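# Move tagged broken-handle battery from UPS into spill tray

## Task

The tagged battery has lost its handle. Take it out of the open UPS and put it in the spill tray so that it ends up standing upright there; two lifting hooks on the bench may be used.

## Robot and tools

Robot: two seven-joint xArm7 arms, left_arm and right_arm, each ending in a parallel two-finger gripper with a wrist camera. Cameras: cam_high, cam_left_wrist, cam_right_wrist, each 672x504 pixels. A camera stand sits behind the arms. Calibrated base positions: left_arm at (+0.035, +0.368, 0) m, right_arm at (-0.051, -0.269, 0) m, both facing almost straight along +x.

Frame: every pose, velocity, target and offset uses the scene frame. Its origin is at table-top height, halfway between the two nominal bases; +z points up, +x points out over the table, +y points toward left_arm. Arm names do not match left or right in the images. Reported hand positions and orientations may be a few centimetres off, more at long reach.

Gripper geometry: the fingers extend along the gripper's own +z axis and close along its y axis. end_effector_position is the point between the pads when closed, about 2 cm short of the fingertips. Closing pushes the tips about 10 mm further out, mostly while the gap is over 40 mm.

execute_actions(actions, cameras): actions is a list of actions. Each action is a table of 1 to 15 rows, one row per 1/30 s step; if fewer than 15 rows are given, the last row is held for the remaining steps. Each row is one flat list of 14 numbers in [-1, 1], always both arms: left_arm dx, dy, dz, rx, ry, rz, opening, then right_arm dx, dy, dz, rx, ry, rz, opening. The six pose numbers are offsets, along scene axes, from that arm's Hand target as it was when the action began; every row is measured from that same start, not from the previous row, and a new action starts from the updated Hand target, so repeating an offset keeps moving. Scale: 1.0 equals 0.6 m for dx, dy, dz and 180 degrees for rotation; rx, ry, rz form one rotation vector, turning about the Hand target's position. Translations longer than 1.0 in total may be shortened. Opening is absolute, not an offset: +1 fully open (0.084 m), -1 closed. Sending six zeros re-commands the current Hand target; an opening of 0 is a real command (half open), so resend the current opening to leave a gripper alone. cameras: list of names, ["all"], or []; by default images come only with an empty actions list, which also reports the scene number and task.

move(target, speed, blend, opening_speed, blocking, cameras): target is either one 14-number row laid out as above, or a list of up to 15 such rows visited in turn. All rows are offsets from the Hand targets at the start of the move, not from the previous row. Paths are straight, grippers rotate the short way, and nothing is avoided. speed: top path speed in m/s, 0.002 to 1, default 0.25 (rotation up to twice that in rad/s); one value or one per target. blend: corner rounding in metres per waypoint, 0 means stop there. opening_speed: rate of finger change on the -1..+1 scale per second, at least 0.2. blocking=false returns after about 0.5 s while the move continues. A move lasts at most 10 s in total. The result adds a move: line: done (within 3 mm and 2 degrees), off_target, moving, held or fault, plus limits=paced (pose clipped) or limits=held (steps withheld). Faster moves lag and overshoot more and strike harder on contact.

wait(seconds): 0 to 10 s, arms keep their last command. stop(): brakes a running move. zoom_image(camera, region): camera is cam_high, cam_left_wrist or cam_right_wrist from the latest images; region [x0, y0, x1, y1] in pixels from the top-left, at most 504 wide and 504 high. clear_fault(arm): left_arm or right_arm, clears a reported torque fault only. read_manual(section): licence text only. finished_scene(scene): ends the current scene, given its number; irreversible.

Results: per arm end_effector_position (m), end_effector_quat_wxyz, linear and angular velocity (omitted when joints read within noise), Hand target (the last command after clipping, the base for the next offsets), Tool commands, grip_measured (measured opening on the -1..+1 scale), Joint positions (last entry is the opening in metres) and Joint torques (whole drive output including gravity, with per-unit offset and noise; positive toward larger joint value).

Controller behaviour: each step the command is clipped to within 70 mm and 16 degrees of the measured gripper pose; one action may not get there. A gripper can settle short of its Hand target; the next command, even zeros, pursues it again, and any remaining gap must be sent as an extra offset. To stop pressing on something, command the target back past the gripper. Large wrist turns can swing the elbow. A clearance check withholds commands that bring the arms too close, but contact can still happen.

Gripping: to hold, keep commanding an opening clearly below grip_measured; lower squeezes harder, up to roughly 24 N per pad for parts up to about 6 cm wide. Closing fast can over-squeeze.

Avoid: collisions or squeezing between the two arms (can end the scene); hard hits on fixed or heavy things; dropping parts or releasing them while moving; anything leaving the table. Torque faults stop an arm until clear_fault: contact torque limits (N m) are waist 42.7, shoulder 42.9, upper arm roll 27.3, elbow 27.3, forearm roll 27.3, wrist pitch 14.7, wrist roll 15.3, with held weight counted; a motor saturated for 1 s or overloaded too long also faults. Motors heat from loads, stretched poses and pushing at unreachable targets: MOTOR HOT appears at 65 °C, and at 80 °C the arm is braked for 30 to 60 s or more. Loose objects may get small random pushes.

Each tool is called after "Call:" as a command line: name --argument value for each argument, lists and objects as JSON in quotes; but a table of rows of numbers goes row by row, as --pt "numbers of a row", without its own name.

## Session

Call:
execute_actions --actions '[]'

Scene clock: 0.00 s.
left_arm: end_effector_position=(+0.3374, +0.0327, +0.3386) grip_measured=+1.00 end_effector_quat_wxyz=(+0.001, -0.609, +0.677, -0.413) | right_arm: end_effector_position=(+0.5810, -0.7072, +0.2078) grip_measured=+1.00 end_effector_quat_wxyz=(-0.380, +0.764, -0.276, +0.443)
Joint positions: left_arm=[-0.967 -0.626 0.152 0.477 0.267 0.252 0.644 0.084] | right_arm=[-0.903 0.901 0.161 1.973 1.316 1.049 -0.901 0.084]
Joint velocities: within noise
Joint torques (N m): no reading
Hand target: left_arm +0.3374, +0.0327, +0.3386; +0.001, -0.609, +0.677, -0.413 | right_arm +0.5810, -0.7072, +0.2078; -0.380, +0.764, -0.276, +0.443
Tool commands: left_gripper/opening=+1.0 right_gripper/opening=+1.0

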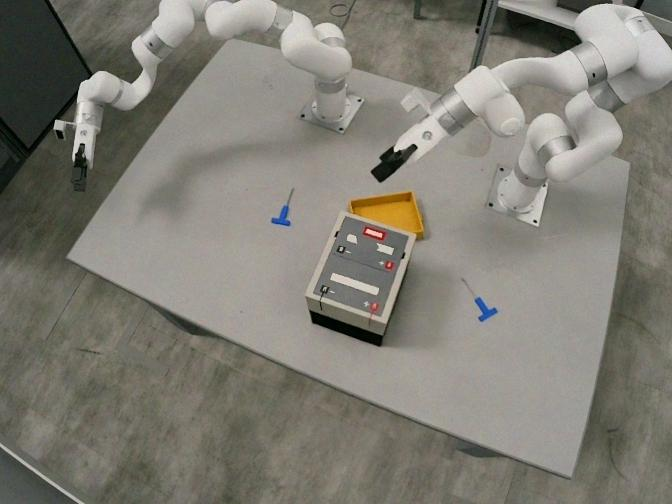

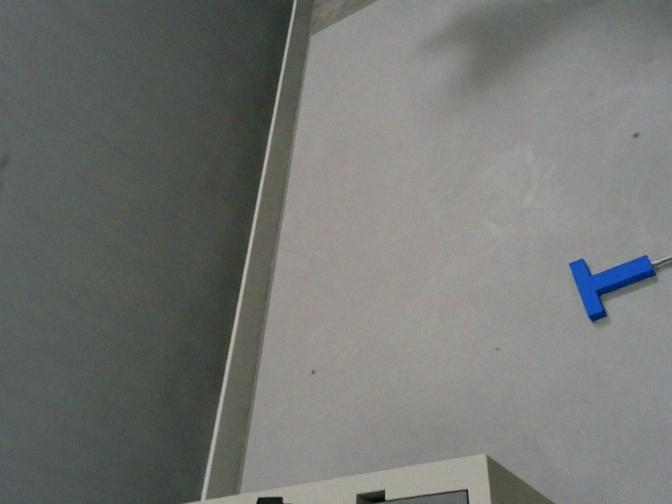

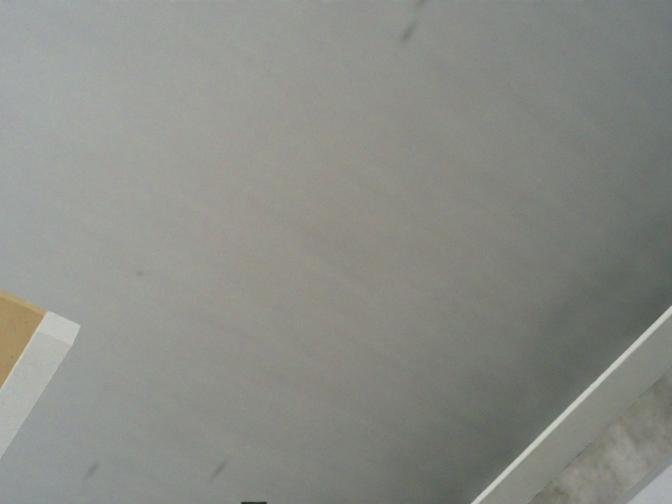

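Call:
zoom_image --camera "cam_high" --region '[290, 170, 450, 350]'

Call:
zoom_image --camera "cam_high" --region '[250, 170, 330, 240]'

Call:
zoom_image --camera "cam_high" --region '[440, 260, 520, 330]'

Scaled by 2.800 from the camera's 672x504 image, which has a finer 960x720 frame.

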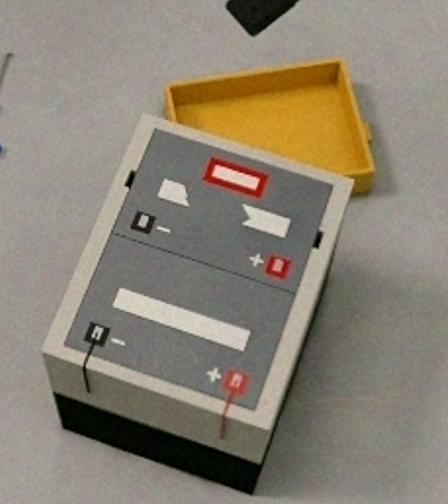

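Scaled by 6.300 from the camera's 672x504 image, which has a finer 960x720 frame.

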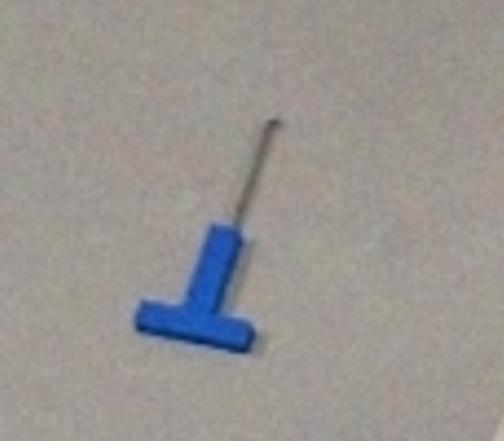

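Scaled by 6.300 from the camera's 672x504 image, which has a finer 960x720 frame.

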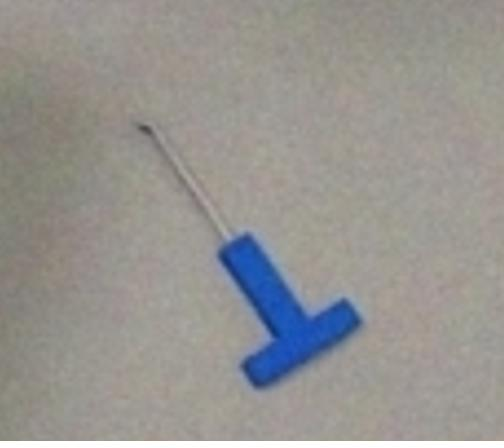

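Call:
move --target '[-0.012, 0.03, 0.19, -0.001, 0.304, 0.498, 1, -0.552, 0.678, 0.237, -0.263, 0.307, 0.191, 1]' --speed 0.4 --cameras '["all"]'

Scene clock: 5.40 s.
left_arm: end_effector_position=(+0.3302, +0.0507, +0.4526) grip_measured=+1.00 end_effector_quat_wxyz=(+0.000, +1.000, +0.000, +0.000) | right_arm: end_effector_position=(+0.2498, -0.3004, +0.3500) grip_measured=+1.00 end_effector_quat_wxyz=(+0.001, +1.000, -0.001, -0.001)
Joint positions: left_arm=[-0.573 -0.059 -0.234 1.706 -0.014 1.764 -0.81 0.084] | right_arm=[-0.622 -0.652 0.379 0.944 0.224 1.561 -0.361 0.084]
Joint torques (N m): left_arm=[4.31 -12.96 2.05 18.13 -1.39 -0.33 -1.32] | right_arm=[2.31 -8.8 -3.14 17.35 -1.14 -0.04 1.98]
Hand target: left_arm +0.3302, +0.0507, +0.4526; +0.000, +1.000, +0.000, +0.000 | right_arm +0.2498, -0.3004, +0.3500; +0.001, +1.000, +0.000, -0.001
Off the commanded pose: left_arm 0.000 m, 0 deg | right_arm 0.000 m, 0 deg.
move: done

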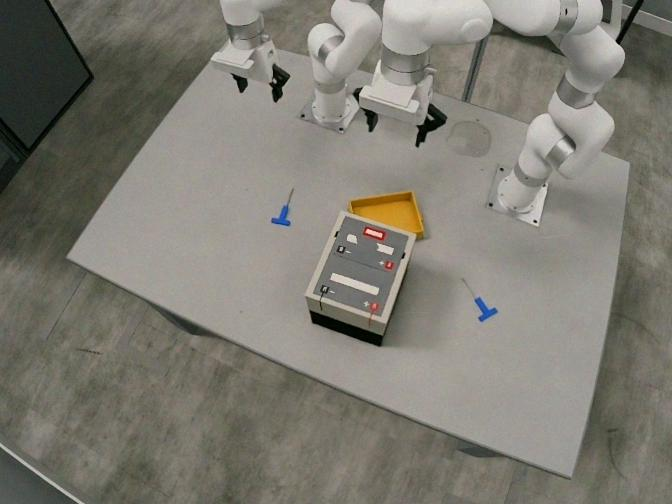

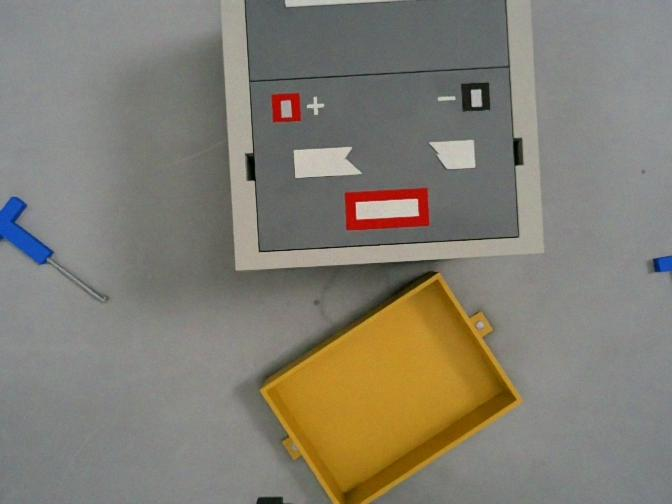

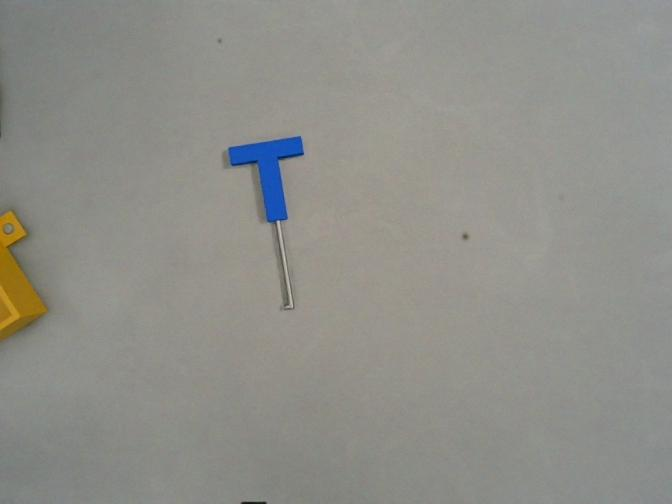

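Call:
zoom_image --camera "cam_left_wrist" --region '[220, 120, 300, 210]'

Call:
zoom_image --camera "cam_left_wrist" --region '[470, 110, 550, 200]'

Call:
zoom_image --camera "cam_right_wrist" --region '[210, 120, 320, 320]'

Call:
zoom_image --camera "cam_left_wrist" --region '[0, 180, 120, 320]'

Scaled by 5.600 from the camera's 672x504 image, which has a finer 960x720 frame.

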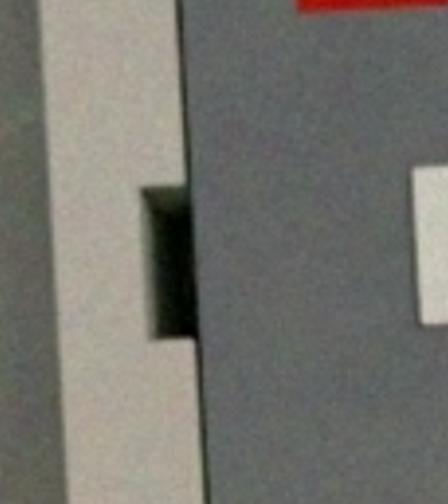

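Scaled by 5.600 from the camera's 672x504 image, which has a finer 960x720 frame.

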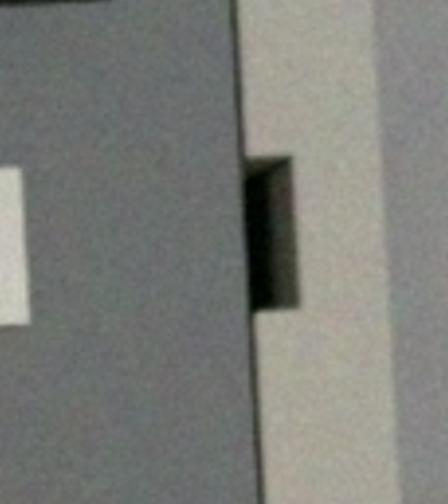

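Scaled by 2.520 from the camera's 672x504 image, which has a finer 960x720 frame.

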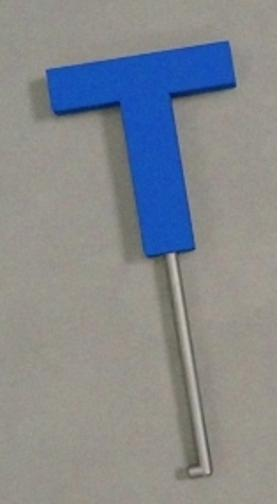

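Scaled by 3.600 from the camera's 672x504 image, which has a finer 960x720 frame.

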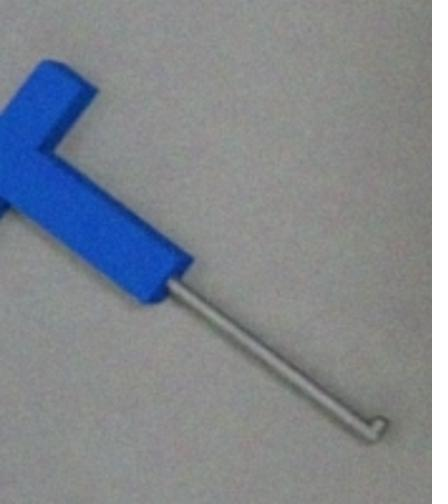

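Call:
move --target '[0, 0.16667, 0, 0, 0, 0, 1, 0.0833, 0.0833, 0, 0, 0, 0, 1]' --speed 0.3 --cameras '["all"]'

Scene clock: 7.50 s.
left_arm: end_effector_position=(+0.3302, +0.1507, +0.4526) grip_measured=+1.00 end_effector_quat_wxyz=(+0.000, +1.000, +0.000, +0.000) | right_arm: end_effector_position=(+0.2998, -0.2504, +0.3500) grip_measured=+1.00 end_effector_quat_wxyz=(+0.001, +1.000, +0.000, -0.001)
Joint positions: left_arm=[-0.493 -0.285 -0.108 1.479 -0.031 1.763 -0.604 0.084] | right_arm=[-0.617 -0.514 0.53 1.064 0.25 1.52 -0.202 0.084]
Joint torques (N m): left_arm=[4.32 -17.28 2.41 11.58 1.46 -3.56 1.27] | right_arm=[-2.54 0.9 -4.11 17.53 -1.05 -3.09 1.94]
Hand target: left_arm +0.3302, +0.1507, +0.4526; +0.000, +1.000, +0.000, +0.000 | right_arm +0.2998, -0.2504, +0.3500; +0.001, +1.000, +0.000, -0.001
Off the commanded pose: left_arm 0.000 m, 0 deg | right_arm 0.000 m, 0 deg.
move: done

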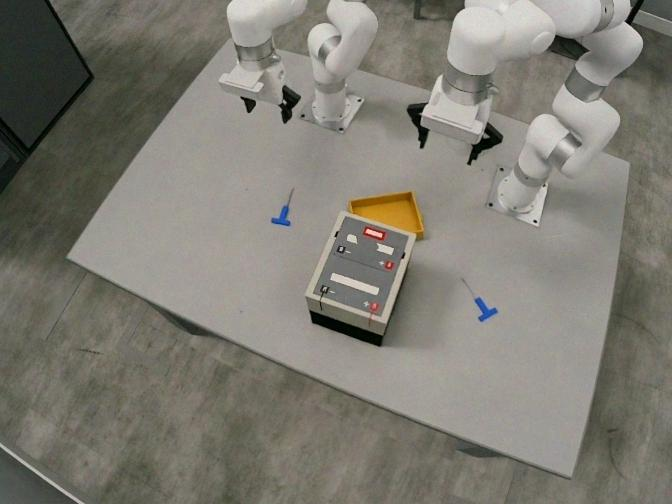

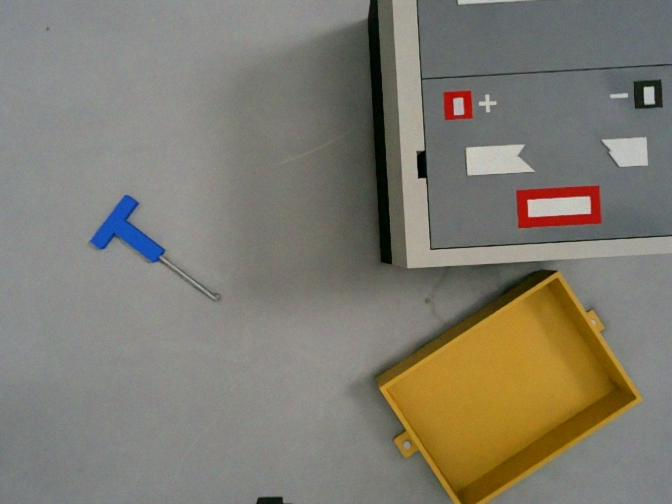

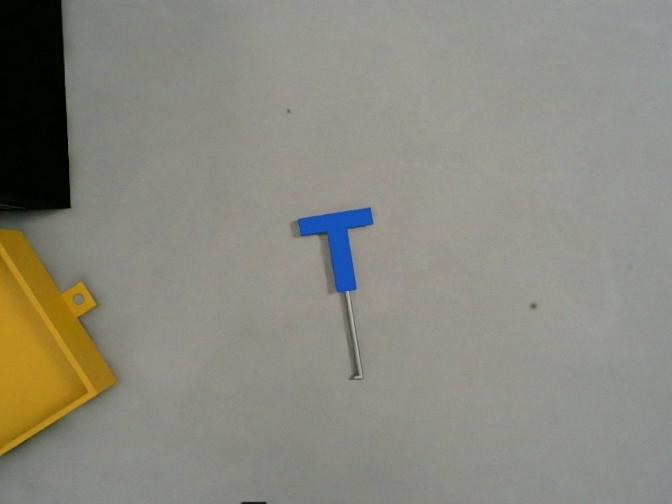

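Call:
move --target '[0, 0.25, -0.3333, 0, 0, 0, 1, 0, 0, -0.25, 0, 0, 0, 1]' --speed 0.3 --cameras '["cam_left_wrist", "cam_right_wrist"]'

Call:
zoom_image --camera "cam_left_wrist" --region '[200, 100, 500, 400]'

Call:
zoom_image --camera "cam_right_wrist" --region '[200, 150, 500, 450]'

Scene clock: 14.10 s.
left_arm: end_effector_position=(+0.3302, +0.3007, +0.2527) grip_measured=+1.00 end_effector_quat_wxyz=(+0.000, +1.000, +0.000, +0.000) | right_arm: end_effector_position=(+0.2998, -0.2504, +0.2001) grip_measured=+1.00 end_effector_quat_wxyz=(+0.001, +1.000, +0.000, -0.001)
Joint positions: left_arm=[-0.377 -0.609 0.126 0.649 0.076 1.255 -0.298 0.084] | right_arm=[-0.6 -0.473 0.637 0.672 0.31 1.084 -0.21 0.084]
Joint torques (N m): left_arm=[4.35 -10.51 1.09 13.09 1.52 -3.53 1.27] | right_arm=[-2.83 0.32 -3.77 11.18 -1.31 -3.15 1.94]
Hand target: left_arm +0.3302, +0.3007, +0.2526; +0.000, +1.000, +0.000, +0.000 | right_arm +0.2998, -0.2504, +0.2000; +0.001, +1.000, +0.000, -0.001
Off the commanded pose: left_arm 0.000 m, 0 deg | right_arm 0.000 m, 0 deg.
move: done
Images, in order (width x height): cam_left_wrist 672x504, cam_right_wrist 672x504.

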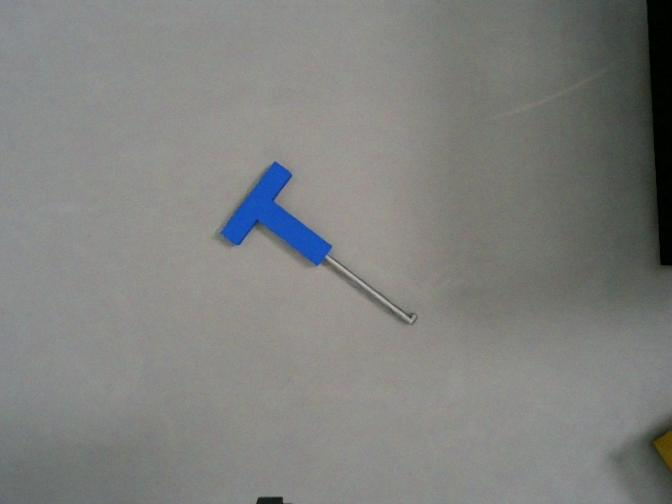

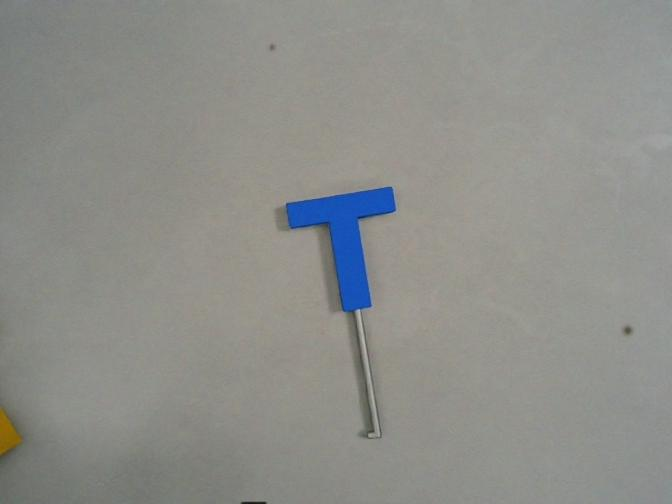

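Scaled by 1.680 from the camera's 672x504 image, which has a finer 960x720 frame.

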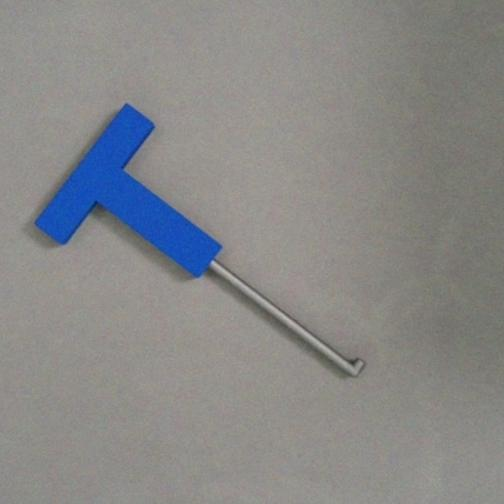

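Scaled by 1.680 from the camera's 672x504 image, which has a finer 960x720 frame.

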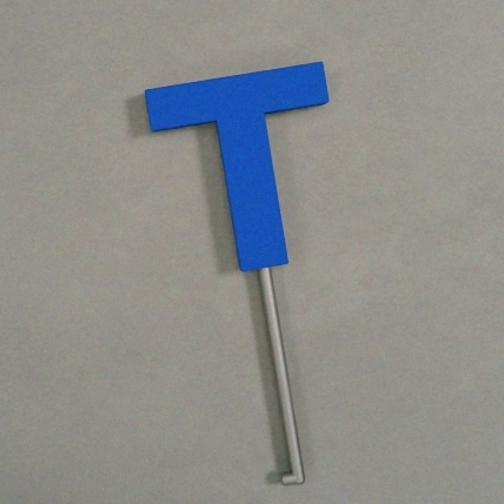

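Call:
move --pt "0.1205 0.0967 -0.2878 0 0 0.2967 -0.17 0.102 0.0327 -0.2 0 0 0.0438 -0.17" --pt "0.1205 0.0967 -0.363 0 0 0.2967 -0.17 0.102 0.0327 -0.275 0 0 0.0438 -0.17" --speed '[0.3, 0.1]' --cameras '["all"]'

Call:
zoom_image --camera "cam_left_wrist" --region '[200, 200, 500, 500]'

Scene clock: 19.17 s.
left_arm: end_effector_position=(+0.4025, +0.3587, +0.0348) grip_measured=-0.18 end_effector_quat_wxyz=(+0.000, +0.893, +0.450, +0.000) | right_arm: end_effector_position=(+0.3610, -0.2308, +0.0350) grip_measured=-0.18 end_effector_quat_wxyz=(+0.001, +0.998, +0.068, -0.001)
Joint positions: left_arm=[-0.194 0.052 0.168 0.52 -0.02 0.469 -0.942 0.036] | right_arm=[-0.626 0.238 0.736 0.696 -0.315 0.541 0.188 0.036]
Joint torques (N m): left_arm=[-3.89 -12.57 -2.01 15.05 -1.4 -3.5 1.22] | right_arm=[2.15 -7.29 1.02 14.16 -1.16 -3.11 1.87]
Hand target: left_arm +0.4025, +0.3587, +0.0348; +0.000, +0.893, +0.450, +0.000 | right_arm +0.3610, -0.2308, +0.0350; +0.001, +0.998, +0.068, -0.001
Off the commanded pose: left_arm 0.000 m, 0 deg | right_arm 0.000 m, 0 deg.
move: done

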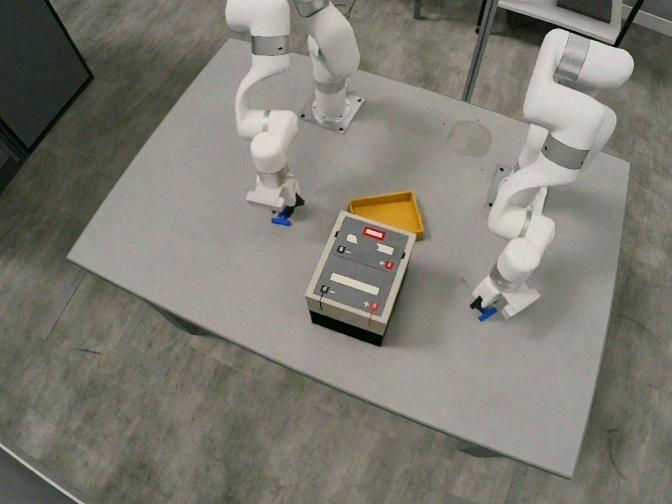

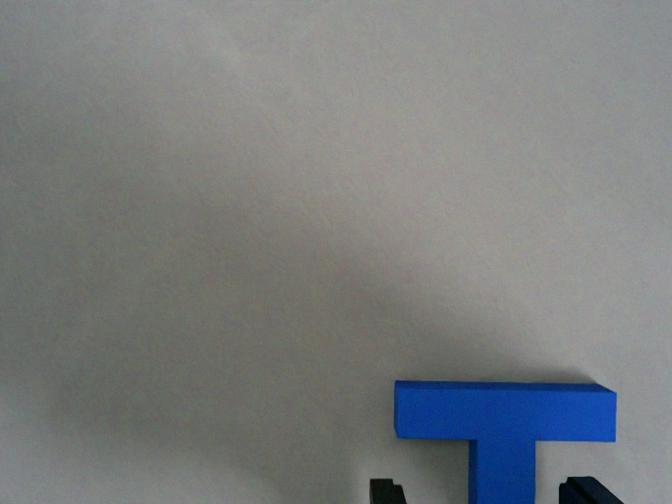

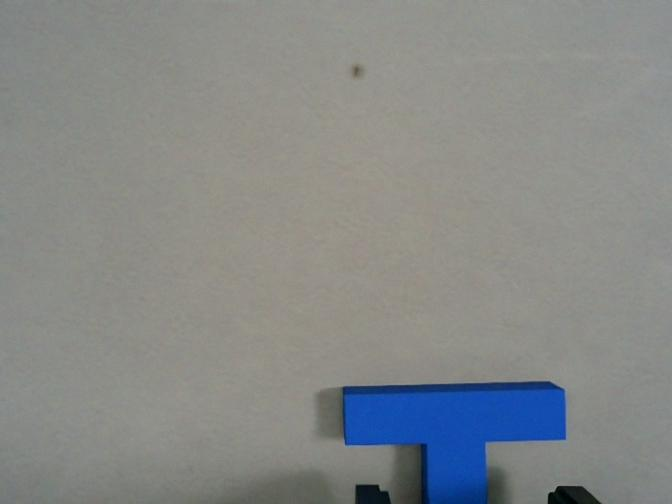

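Scaled by 1.680 from the camera's 672x504 image, which has a finer 960x720 frame.

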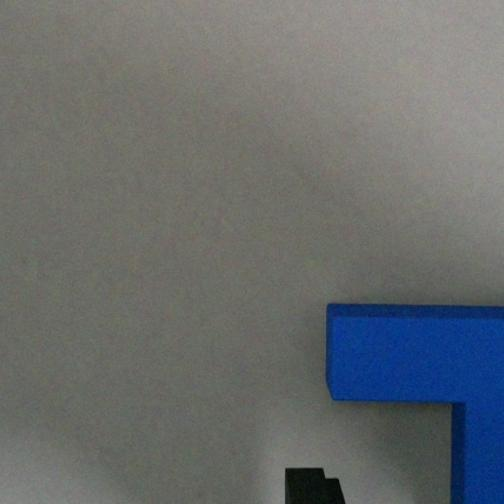

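Call:
move --pt "0 0 -0.0213 0 0 0 -0.17 0 0 0 0 0 0 -0.17" --pt "0 0 -0.0213 0 0 0 -0.85 0 0 0 0 0 0 -0.17" --speed 0.05 --cameras '["cam_left_wrist"]'

Scene clock: 22.47 s.
left_arm: end_effector_position=(+0.4025, +0.3587, +0.0221) grip_measured=-0.69 end_effector_quat_wxyz=(+0.000, +0.893, +0.450, +0.000) | right_arm: end_effector_position=(+0.3610, -0.2308, +0.0350) grip_measured=-0.18 end_effector_quat_wxyz=(+0.001, +0.998, +0.068, -0.001)
Joint positions: left_arm=[-0.194 0.095 0.165 0.518 -0.039 0.425 -0.928 0.014] | right_arm=[-0.626 0.238 0.736 0.696 -0.316 0.541 0.188 0.036]
Joint torques (N m): left_arm=[4.15 -12.51 -1.39 9.87 -0.99 -2.1 1.11] | right_arm=[2.33 -7.54 1 14.02 -1.14 -2.27 1.93]
Hand target: left_arm +0.4025, +0.3587, +0.0220; +0.000, +0.893, +0.450, +0.000 | right_arm +0.3610, -0.2308, +0.0350; +0.001, +0.998, +0.068, -0.001
Off the commanded pose: left_arm 0.000 m, 0 deg | right_arm 0.000 m, 0 deg.
move: done
Images, in order (width x height): cam_left_wrist 672x504.

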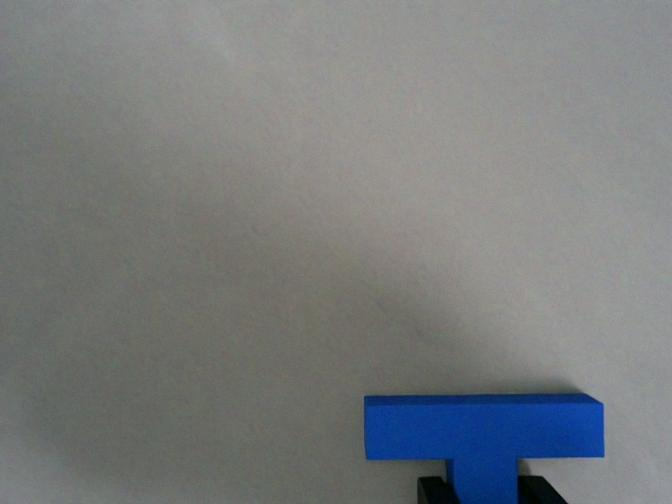

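Call:
move --pt "0 0 0.43 0 0 0 -0.95 0 0 0.375 0 0 0 -0.17" --pt "0.029 -0.048 0.4967 -0.1948 -0.5907 -0.5907 -0.95 -0.1117 0.5513 0.375 0.017 -0.25 -0.041 -0.17" --speed 0.3 --blend '[0.03, 0]' --cameras '["all"]'

Scene clock: 29.57 s.
left_arm: end_effector_position=(+0.4199, +0.3300, +0.3201) grip_measured=-0.69 end_effector_quat_wxyz=(+0.500, +0.500, -0.500, +0.500) | right_arm: end_effector_position=(+0.2940, +0.1000, +0.2600) grip_measured=-0.18 end_effector_quat_wxyz=(+0.001, +0.924, +0.000, +0.383)
Joint positions: left_arm=[-1.306 -1.671 1.428 0.836 0.065 1.113 1.379 0.014] | right_arm=[-0.466 -0.996 1.357 0.814 0.611 0.602 0.556 0.036]
Joint torques (N m): left_arm=[-3.96 9.52 -15.78 3.17 0.43 1.19 1.19] | right_arm=[-2.67 2 -19.39 11.96 0.48 -3.64 1.97]
Hand target: left_arm +0.4199, +0.3299, +0.3201; +0.500, +0.500, -0.500, +0.500 | right_arm +0.2940, +0.1000, +0.2600; +0.001, +0.924, +0.000, +0.383
Off the commanded pose: left_arm 0.000 m, 0 deg | right_arm 0.000 m, 0 deg.
move: done

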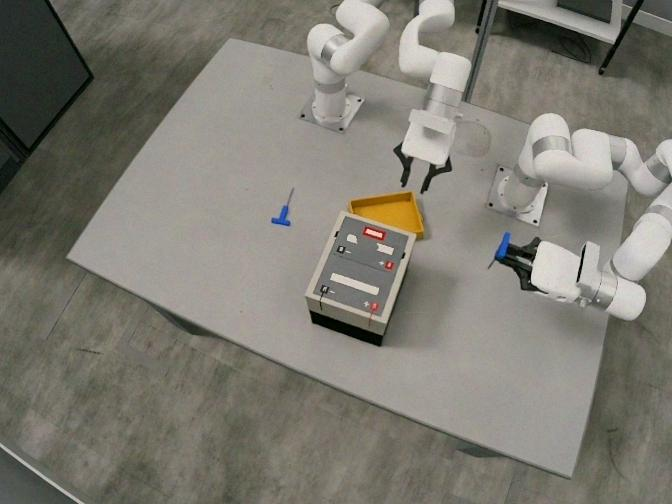

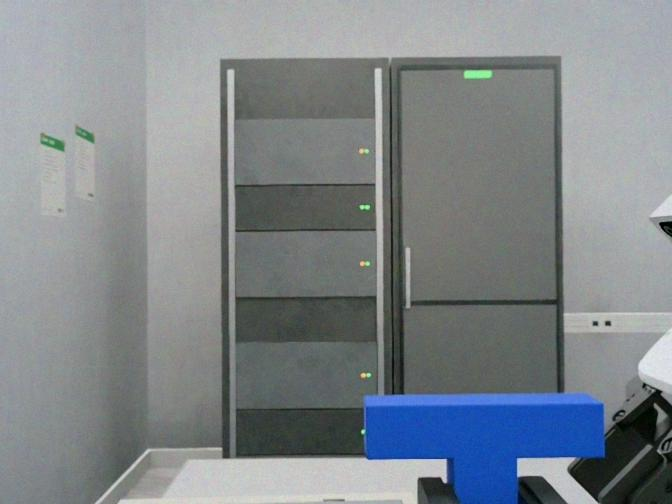

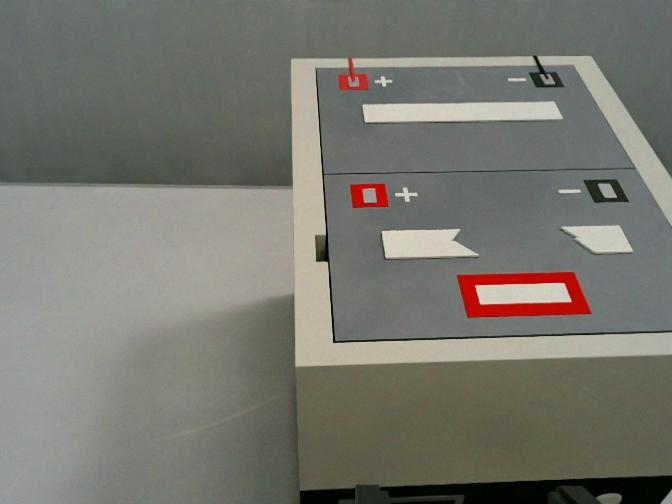

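Call:
move --target '[0.0423, -0.3272, -0.0168, 0, 0, 0.0122, -0.95, 0, 0, 0, 0, 0, 0, -0.17]' --speed 0.15 --cameras '["cam_right_wrist", "cam_left_wrist"]'

Call:
zoom_image --camera "cam_right_wrist" --region '[250, 50, 420, 300]'

Scene clock: 32.00 s.
left_arm: end_effector_position=(+0.4453, +0.1337, +0.3100) grip_measured=-0.69 end_effector_quat_wxyz=(+0.490, +0.509, -0.491, +0.510) | right_arm: end_effector_position=(+0.2940, +0.1000, +0.2600) grip_measured=-0.18 end_effector_quat_wxyz=(+0.001, +0.924, +0.000, +0.383)
Joint positions: left_arm=[-1.733 -1.605 1.475 0.646 0.122 0.451 1.375 0.014] | right_arm=[-0.466 -0.996 1.357 0.814 0.611 0.602 0.556 0.036]
Joint torques (N m): left_arm=[-3.88 17.02 -11.87 3.88 1.82 -1.97 -1.3] | right_arm=[-2.34 3.37 -19.38 11.76 -0.5 -2.31 1.93]
Hand target: left_arm +0.4453, +0.1336, +0.3100; +0.490, +0.509, -0.491, +0.510 | right_arm +0.2940, +0.1000, +0.2600; +0.001, +0.924, +0.000, +0.383
Off the commanded pose: left_arm 0.000 m, 0 deg | right_arm 0.000 m, 0 deg.
move: done
Images, in order (width x height): cam_left_wrist 672x504, cam_right_wrist 672x504.

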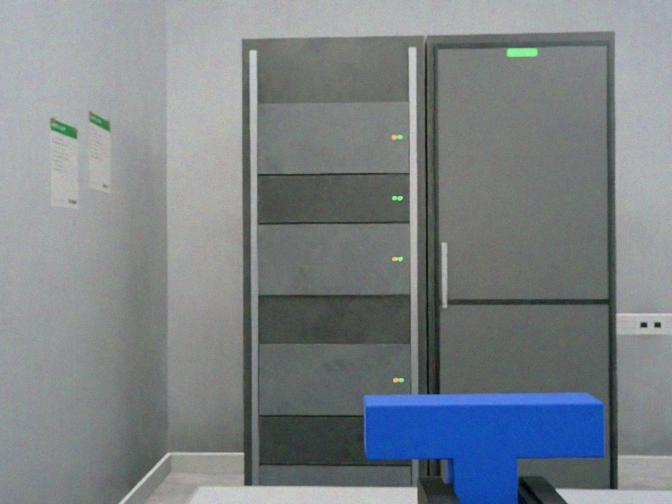

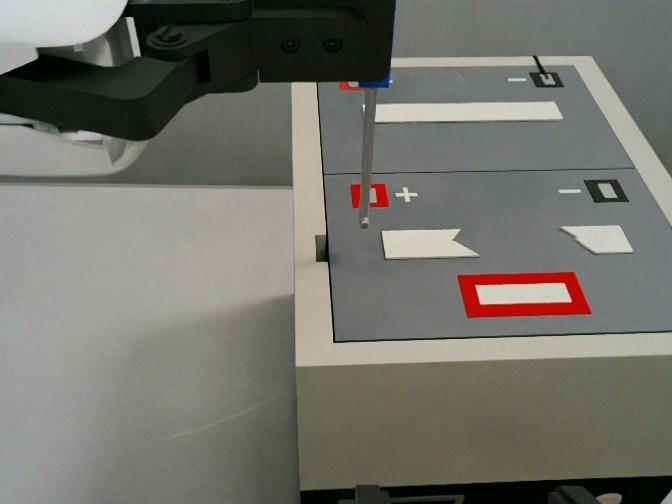

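Scaled by 2.016 from the camera's 672x504 image, which has a finer 960x720 frame.

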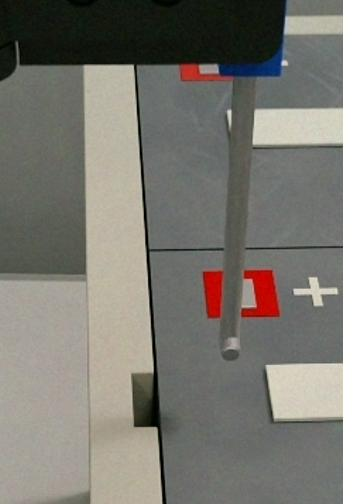

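Call:
move --target '[0, 0.029, -0.028, 0, 0, 0, -0.95, 0, 0, 0, 0, 0, 0, -0.17]' --speed 0.1 --cameras '["cam_right_wrist"]'

Call:
zoom_image --camera "cam_right_wrist" --region '[280, 180, 380, 280]'

Scene clock: 33.70 s.
left_arm: end_effector_position=(+0.4452, +0.1510, +0.2932) grip_measured=-0.69 end_effector_quat_wxyz=(+0.490, +0.509, -0.491, +0.510) | right_arm: end_effector_position=(+0.2940, +0.1000, +0.2600) grip_measured=-0.18 end_effector_quat_wxyz=(+0.001, +0.924, +0.000, +0.383)
Joint positions: left_arm=[-1.679 -1.627 1.515 0.646 0.132 0.505 1.409 0.014] | right_arm=[-0.466 -0.996 1.357 0.814 0.611 0.602 0.556 0.036]
Joint torques (N m): left_arm=[4.29 7.56 -11.89 3.22 1.73 1.3 1.26] | right_arm=[-2.07 4.83 -19.54 11.51 -0.44 -1.84 1.94]
Hand target: left_arm +0.4453, +0.1510, +0.2932; +0.490, +0.509, -0.491, +0.510 | right_arm +0.2940, +0.1000, +0.2600; +0.001, +0.924, +0.000, +0.383
Off the commanded pose: left_arm 0.000 m, 0 deg | right_arm 0.000 m, 0 deg.
move: done
Images, in order (width x height): cam_right_wrist 672x504.

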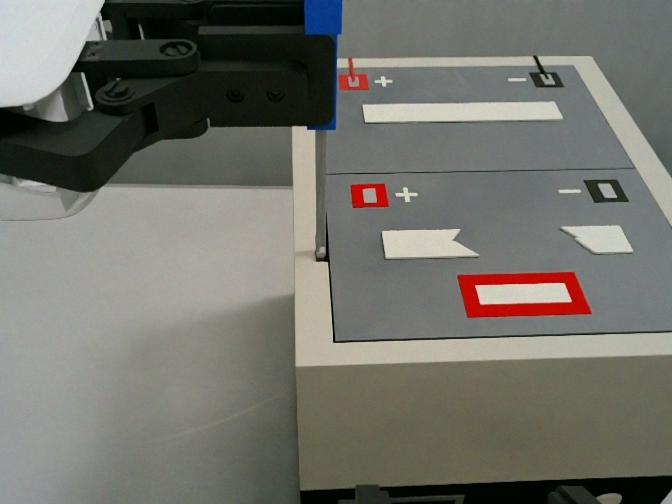

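Scaled by 5.040 from the camera's 672x504 image, which has a finer 960x720 frame.

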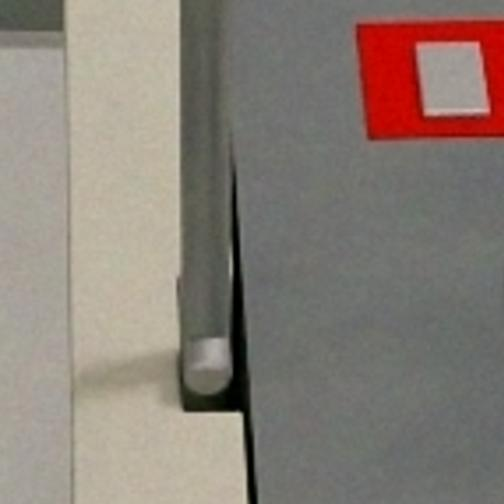

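Call:
move --target '[0.0142, -0.0005, -0.0083, 0, 0, 0, -0.95, 0, 0, 0, 0, 0, 0, -0.17]' --speed 0.1 --cameras '["cam_right_wrist"]'

Call:
zoom_image --camera "cam_right_wrist" --region '[280, 180, 380, 280]'

Scene clock: 35.33 s.
left_arm: end_effector_position=(+0.4537, +0.1507, +0.2882) grip_measured=-0.69 end_effector_quat_wxyz=(+0.490, +0.509, -0.491, +0.510) | right_arm: end_effector_position=(+0.2940, +0.1000, +0.2600) grip_measured=-0.18 end_effector_quat_wxyz=(+0.001, +0.924, +0.000, +0.383)
Joint positions: left_arm=[-1.701 -1.63 1.527 0.675 0.136 0.512 1.42 0.014] | right_arm=[-0.466 -0.996 1.357 0.814 0.611 0.602 0.556 0.036]
Joint torques (N m): left_arm=[-3.37 8.13 -11.79 4.51 1.92 0.43 1.46] | right_arm=[-1.79 5.82 -19.57 11.46 -0.04 -1.88 1.84]
Hand target: left_arm +0.4538, +0.1507, +0.2882; +0.490, +0.509, -0.491, +0.510 | right_arm +0.2940, +0.1000, +0.2600; +0.001, +0.924, +0.000, +0.383
Off the commanded pose: left_arm 0.000 m, 0 deg | right_arm 0.000 m, 0 deg.
move: done
Images, in order (width x height): cam_right_wrist 672x504.

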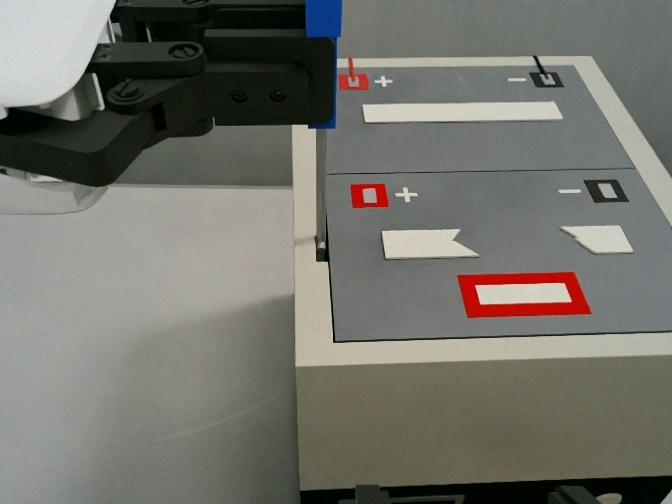

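Scaled by 5.040 from the camera's 672x504 image, which has a finer 960x720 frame.

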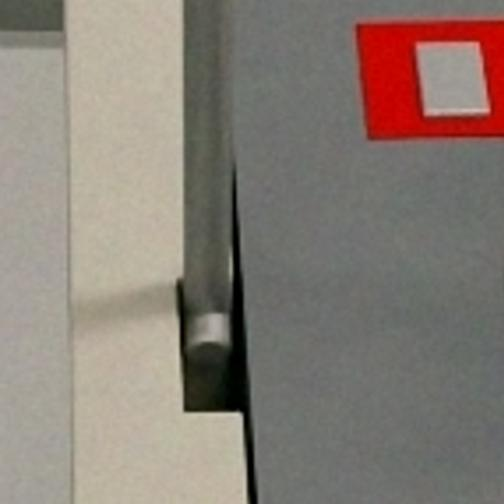

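Call:
move --pt "0 -0.0004 -0.0833 0 0 0 -0.95 0 0 0 0 0 0 -0.17" --pt "0 -0.0004 -0.1 0 0 0 -0.95 0 0 0 0 0 0 -0.17" --speed '[0.04, 0.02]' --cameras '["cam_right_wrist", "cam_left_wrist"]'

Call:
zoom_image --camera "cam_right_wrist" --region '[250, 150, 400, 300]'

Scene clock: 38.13 s.
left_arm: end_effector_position=(+0.4538, +0.1505, +0.2282) grip_measured=-0.69 end_effector_quat_wxyz=(+0.490, +0.509, -0.491, +0.510) | right_arm: end_effector_position=(+0.2940, +0.1000, +0.2600) grip_measured=-0.18 end_effector_quat_wxyz=(+0.001, +0.924, +0.000, +0.383)
Joint positions: left_arm=[-1.692 -1.679 1.674 0.681 0.183 0.516 1.531 0.014] | right_arm=[-0.466 -0.996 1.357 0.814 0.611 0.602 0.556 0.036]
Joint torques (N m): left_arm=[5.9 14.12 -0.84 7.73 3.37 -0.56 1.23] | right_arm=[-1.07 7.9 -19.56 11.26 0.6 -1.84 1.57]
Hand target: left_arm +0.4538, +0.1505, +0.2282; +0.490, +0.509, -0.491, +0.510 | right_arm +0.2940, +0.1000, +0.2600; +0.001, +0.924, +0.000, +0.383
Off the commanded pose: left_arm 0.000 m, 0 deg | right_arm 0.000 m, 0 deg.
move: done
Images, in order (width x height): cam_left_wrist 672x504, cam_right_wrist 672x504.

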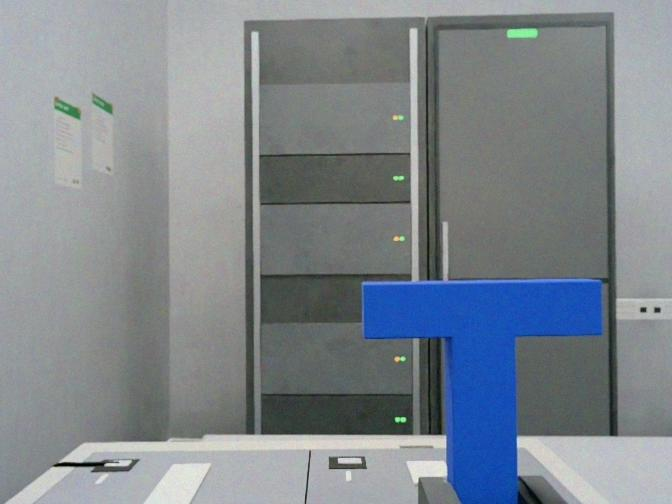

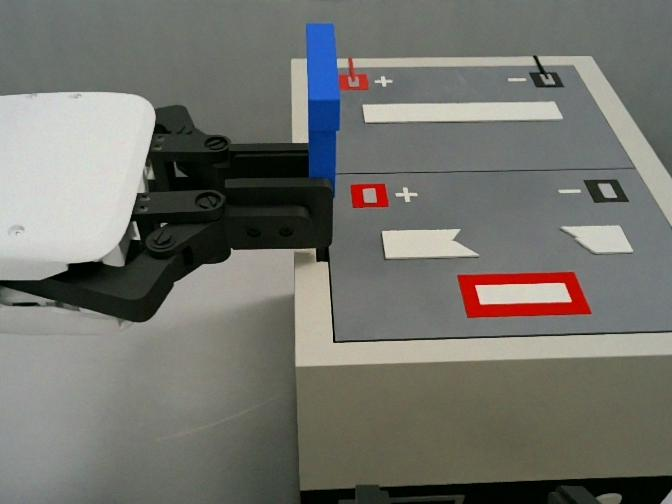

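Scaled by 3.360 from the camera's 672x504 image, which has a finer 960x720 frame.

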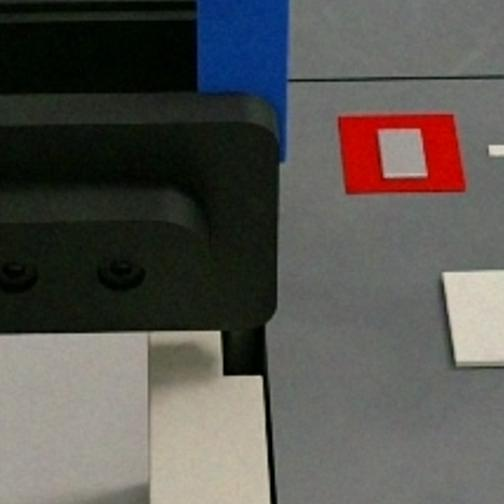

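Call:
move --pt "0 0 0 0 0 0 -0.55 0 0 0 0 0 0 -0.17" --pt "0.0008 -0.022 0.0233 0.2498 0.0096 0 -0.55 0 0 0 0 0 0 -0.17" --speed '[0.05, 0.1]' --cameras '["cam_right_wrist", "cam_left_wrist"]'

Call:
zoom_image --camera "cam_right_wrist" --region '[220, 0, 400, 270]'

Scene clock: 45.80 s.
left_arm: end_effector_position=(+0.4543, +0.1373, +0.2422) grip_measured=-0.57 end_effector_quat_wxyz=(+0.265, +0.665, -0.641, +0.276) | right_arm: end_effector_position=(+0.2940, +0.1000, +0.2600) grip_measured=-0.18 end_effector_quat_wxyz=(+0.001, +0.924, +0.000, +0.383)
Joint positions: left_arm=[-1.764 -0.887 1.364 0.8 0.234 0.675 1.034 0.019] | right_arm=[-0.466 -0.996 1.357 0.814 0.611 0.602 0.556 0.036]
Joint torques (N m): left_arm=[-3.82 12.66 -12.99 14.01 1.4 -0.61 -1.27] | right_arm=[0 11.24 -19.72 10.6 0.38 -1.92 0.75]
Hand target: left_arm +0.4543, +0.1373, +0.2422; +0.265, +0.665, -0.641, +0.276 | right_arm +0.2940, +0.1000, +0.2600; +0.001, +0.924, +0.000, +0.383
Off the commanded pose: left_arm 0.000 m, 0 deg | right_arm 0.000 m, 0 deg.
move: done
Images, in order (width x height): cam_left_wrist 672x504, cam_right_wrist 672x504.

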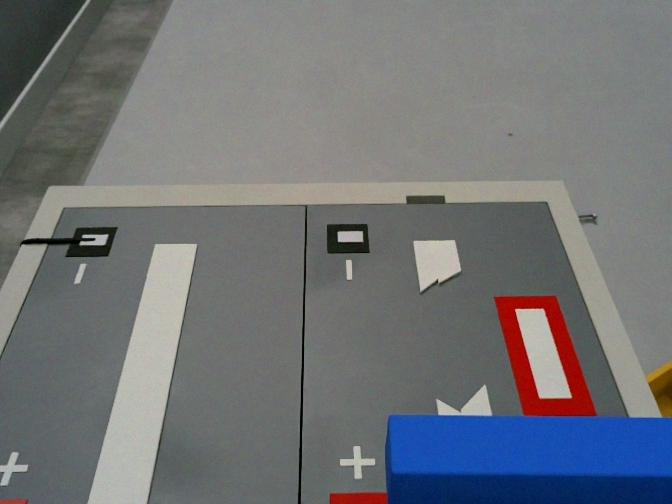

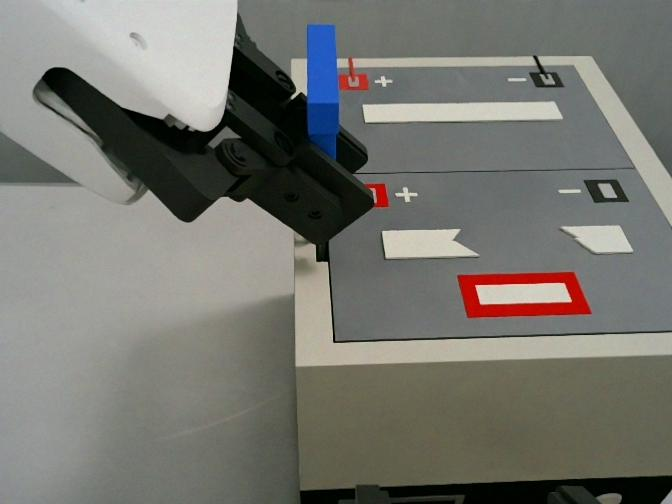

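Scaled by 1.867 from the camera's 672x504 image, which has a finer 960x720 frame.

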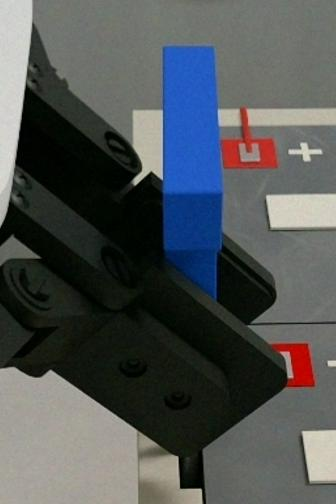

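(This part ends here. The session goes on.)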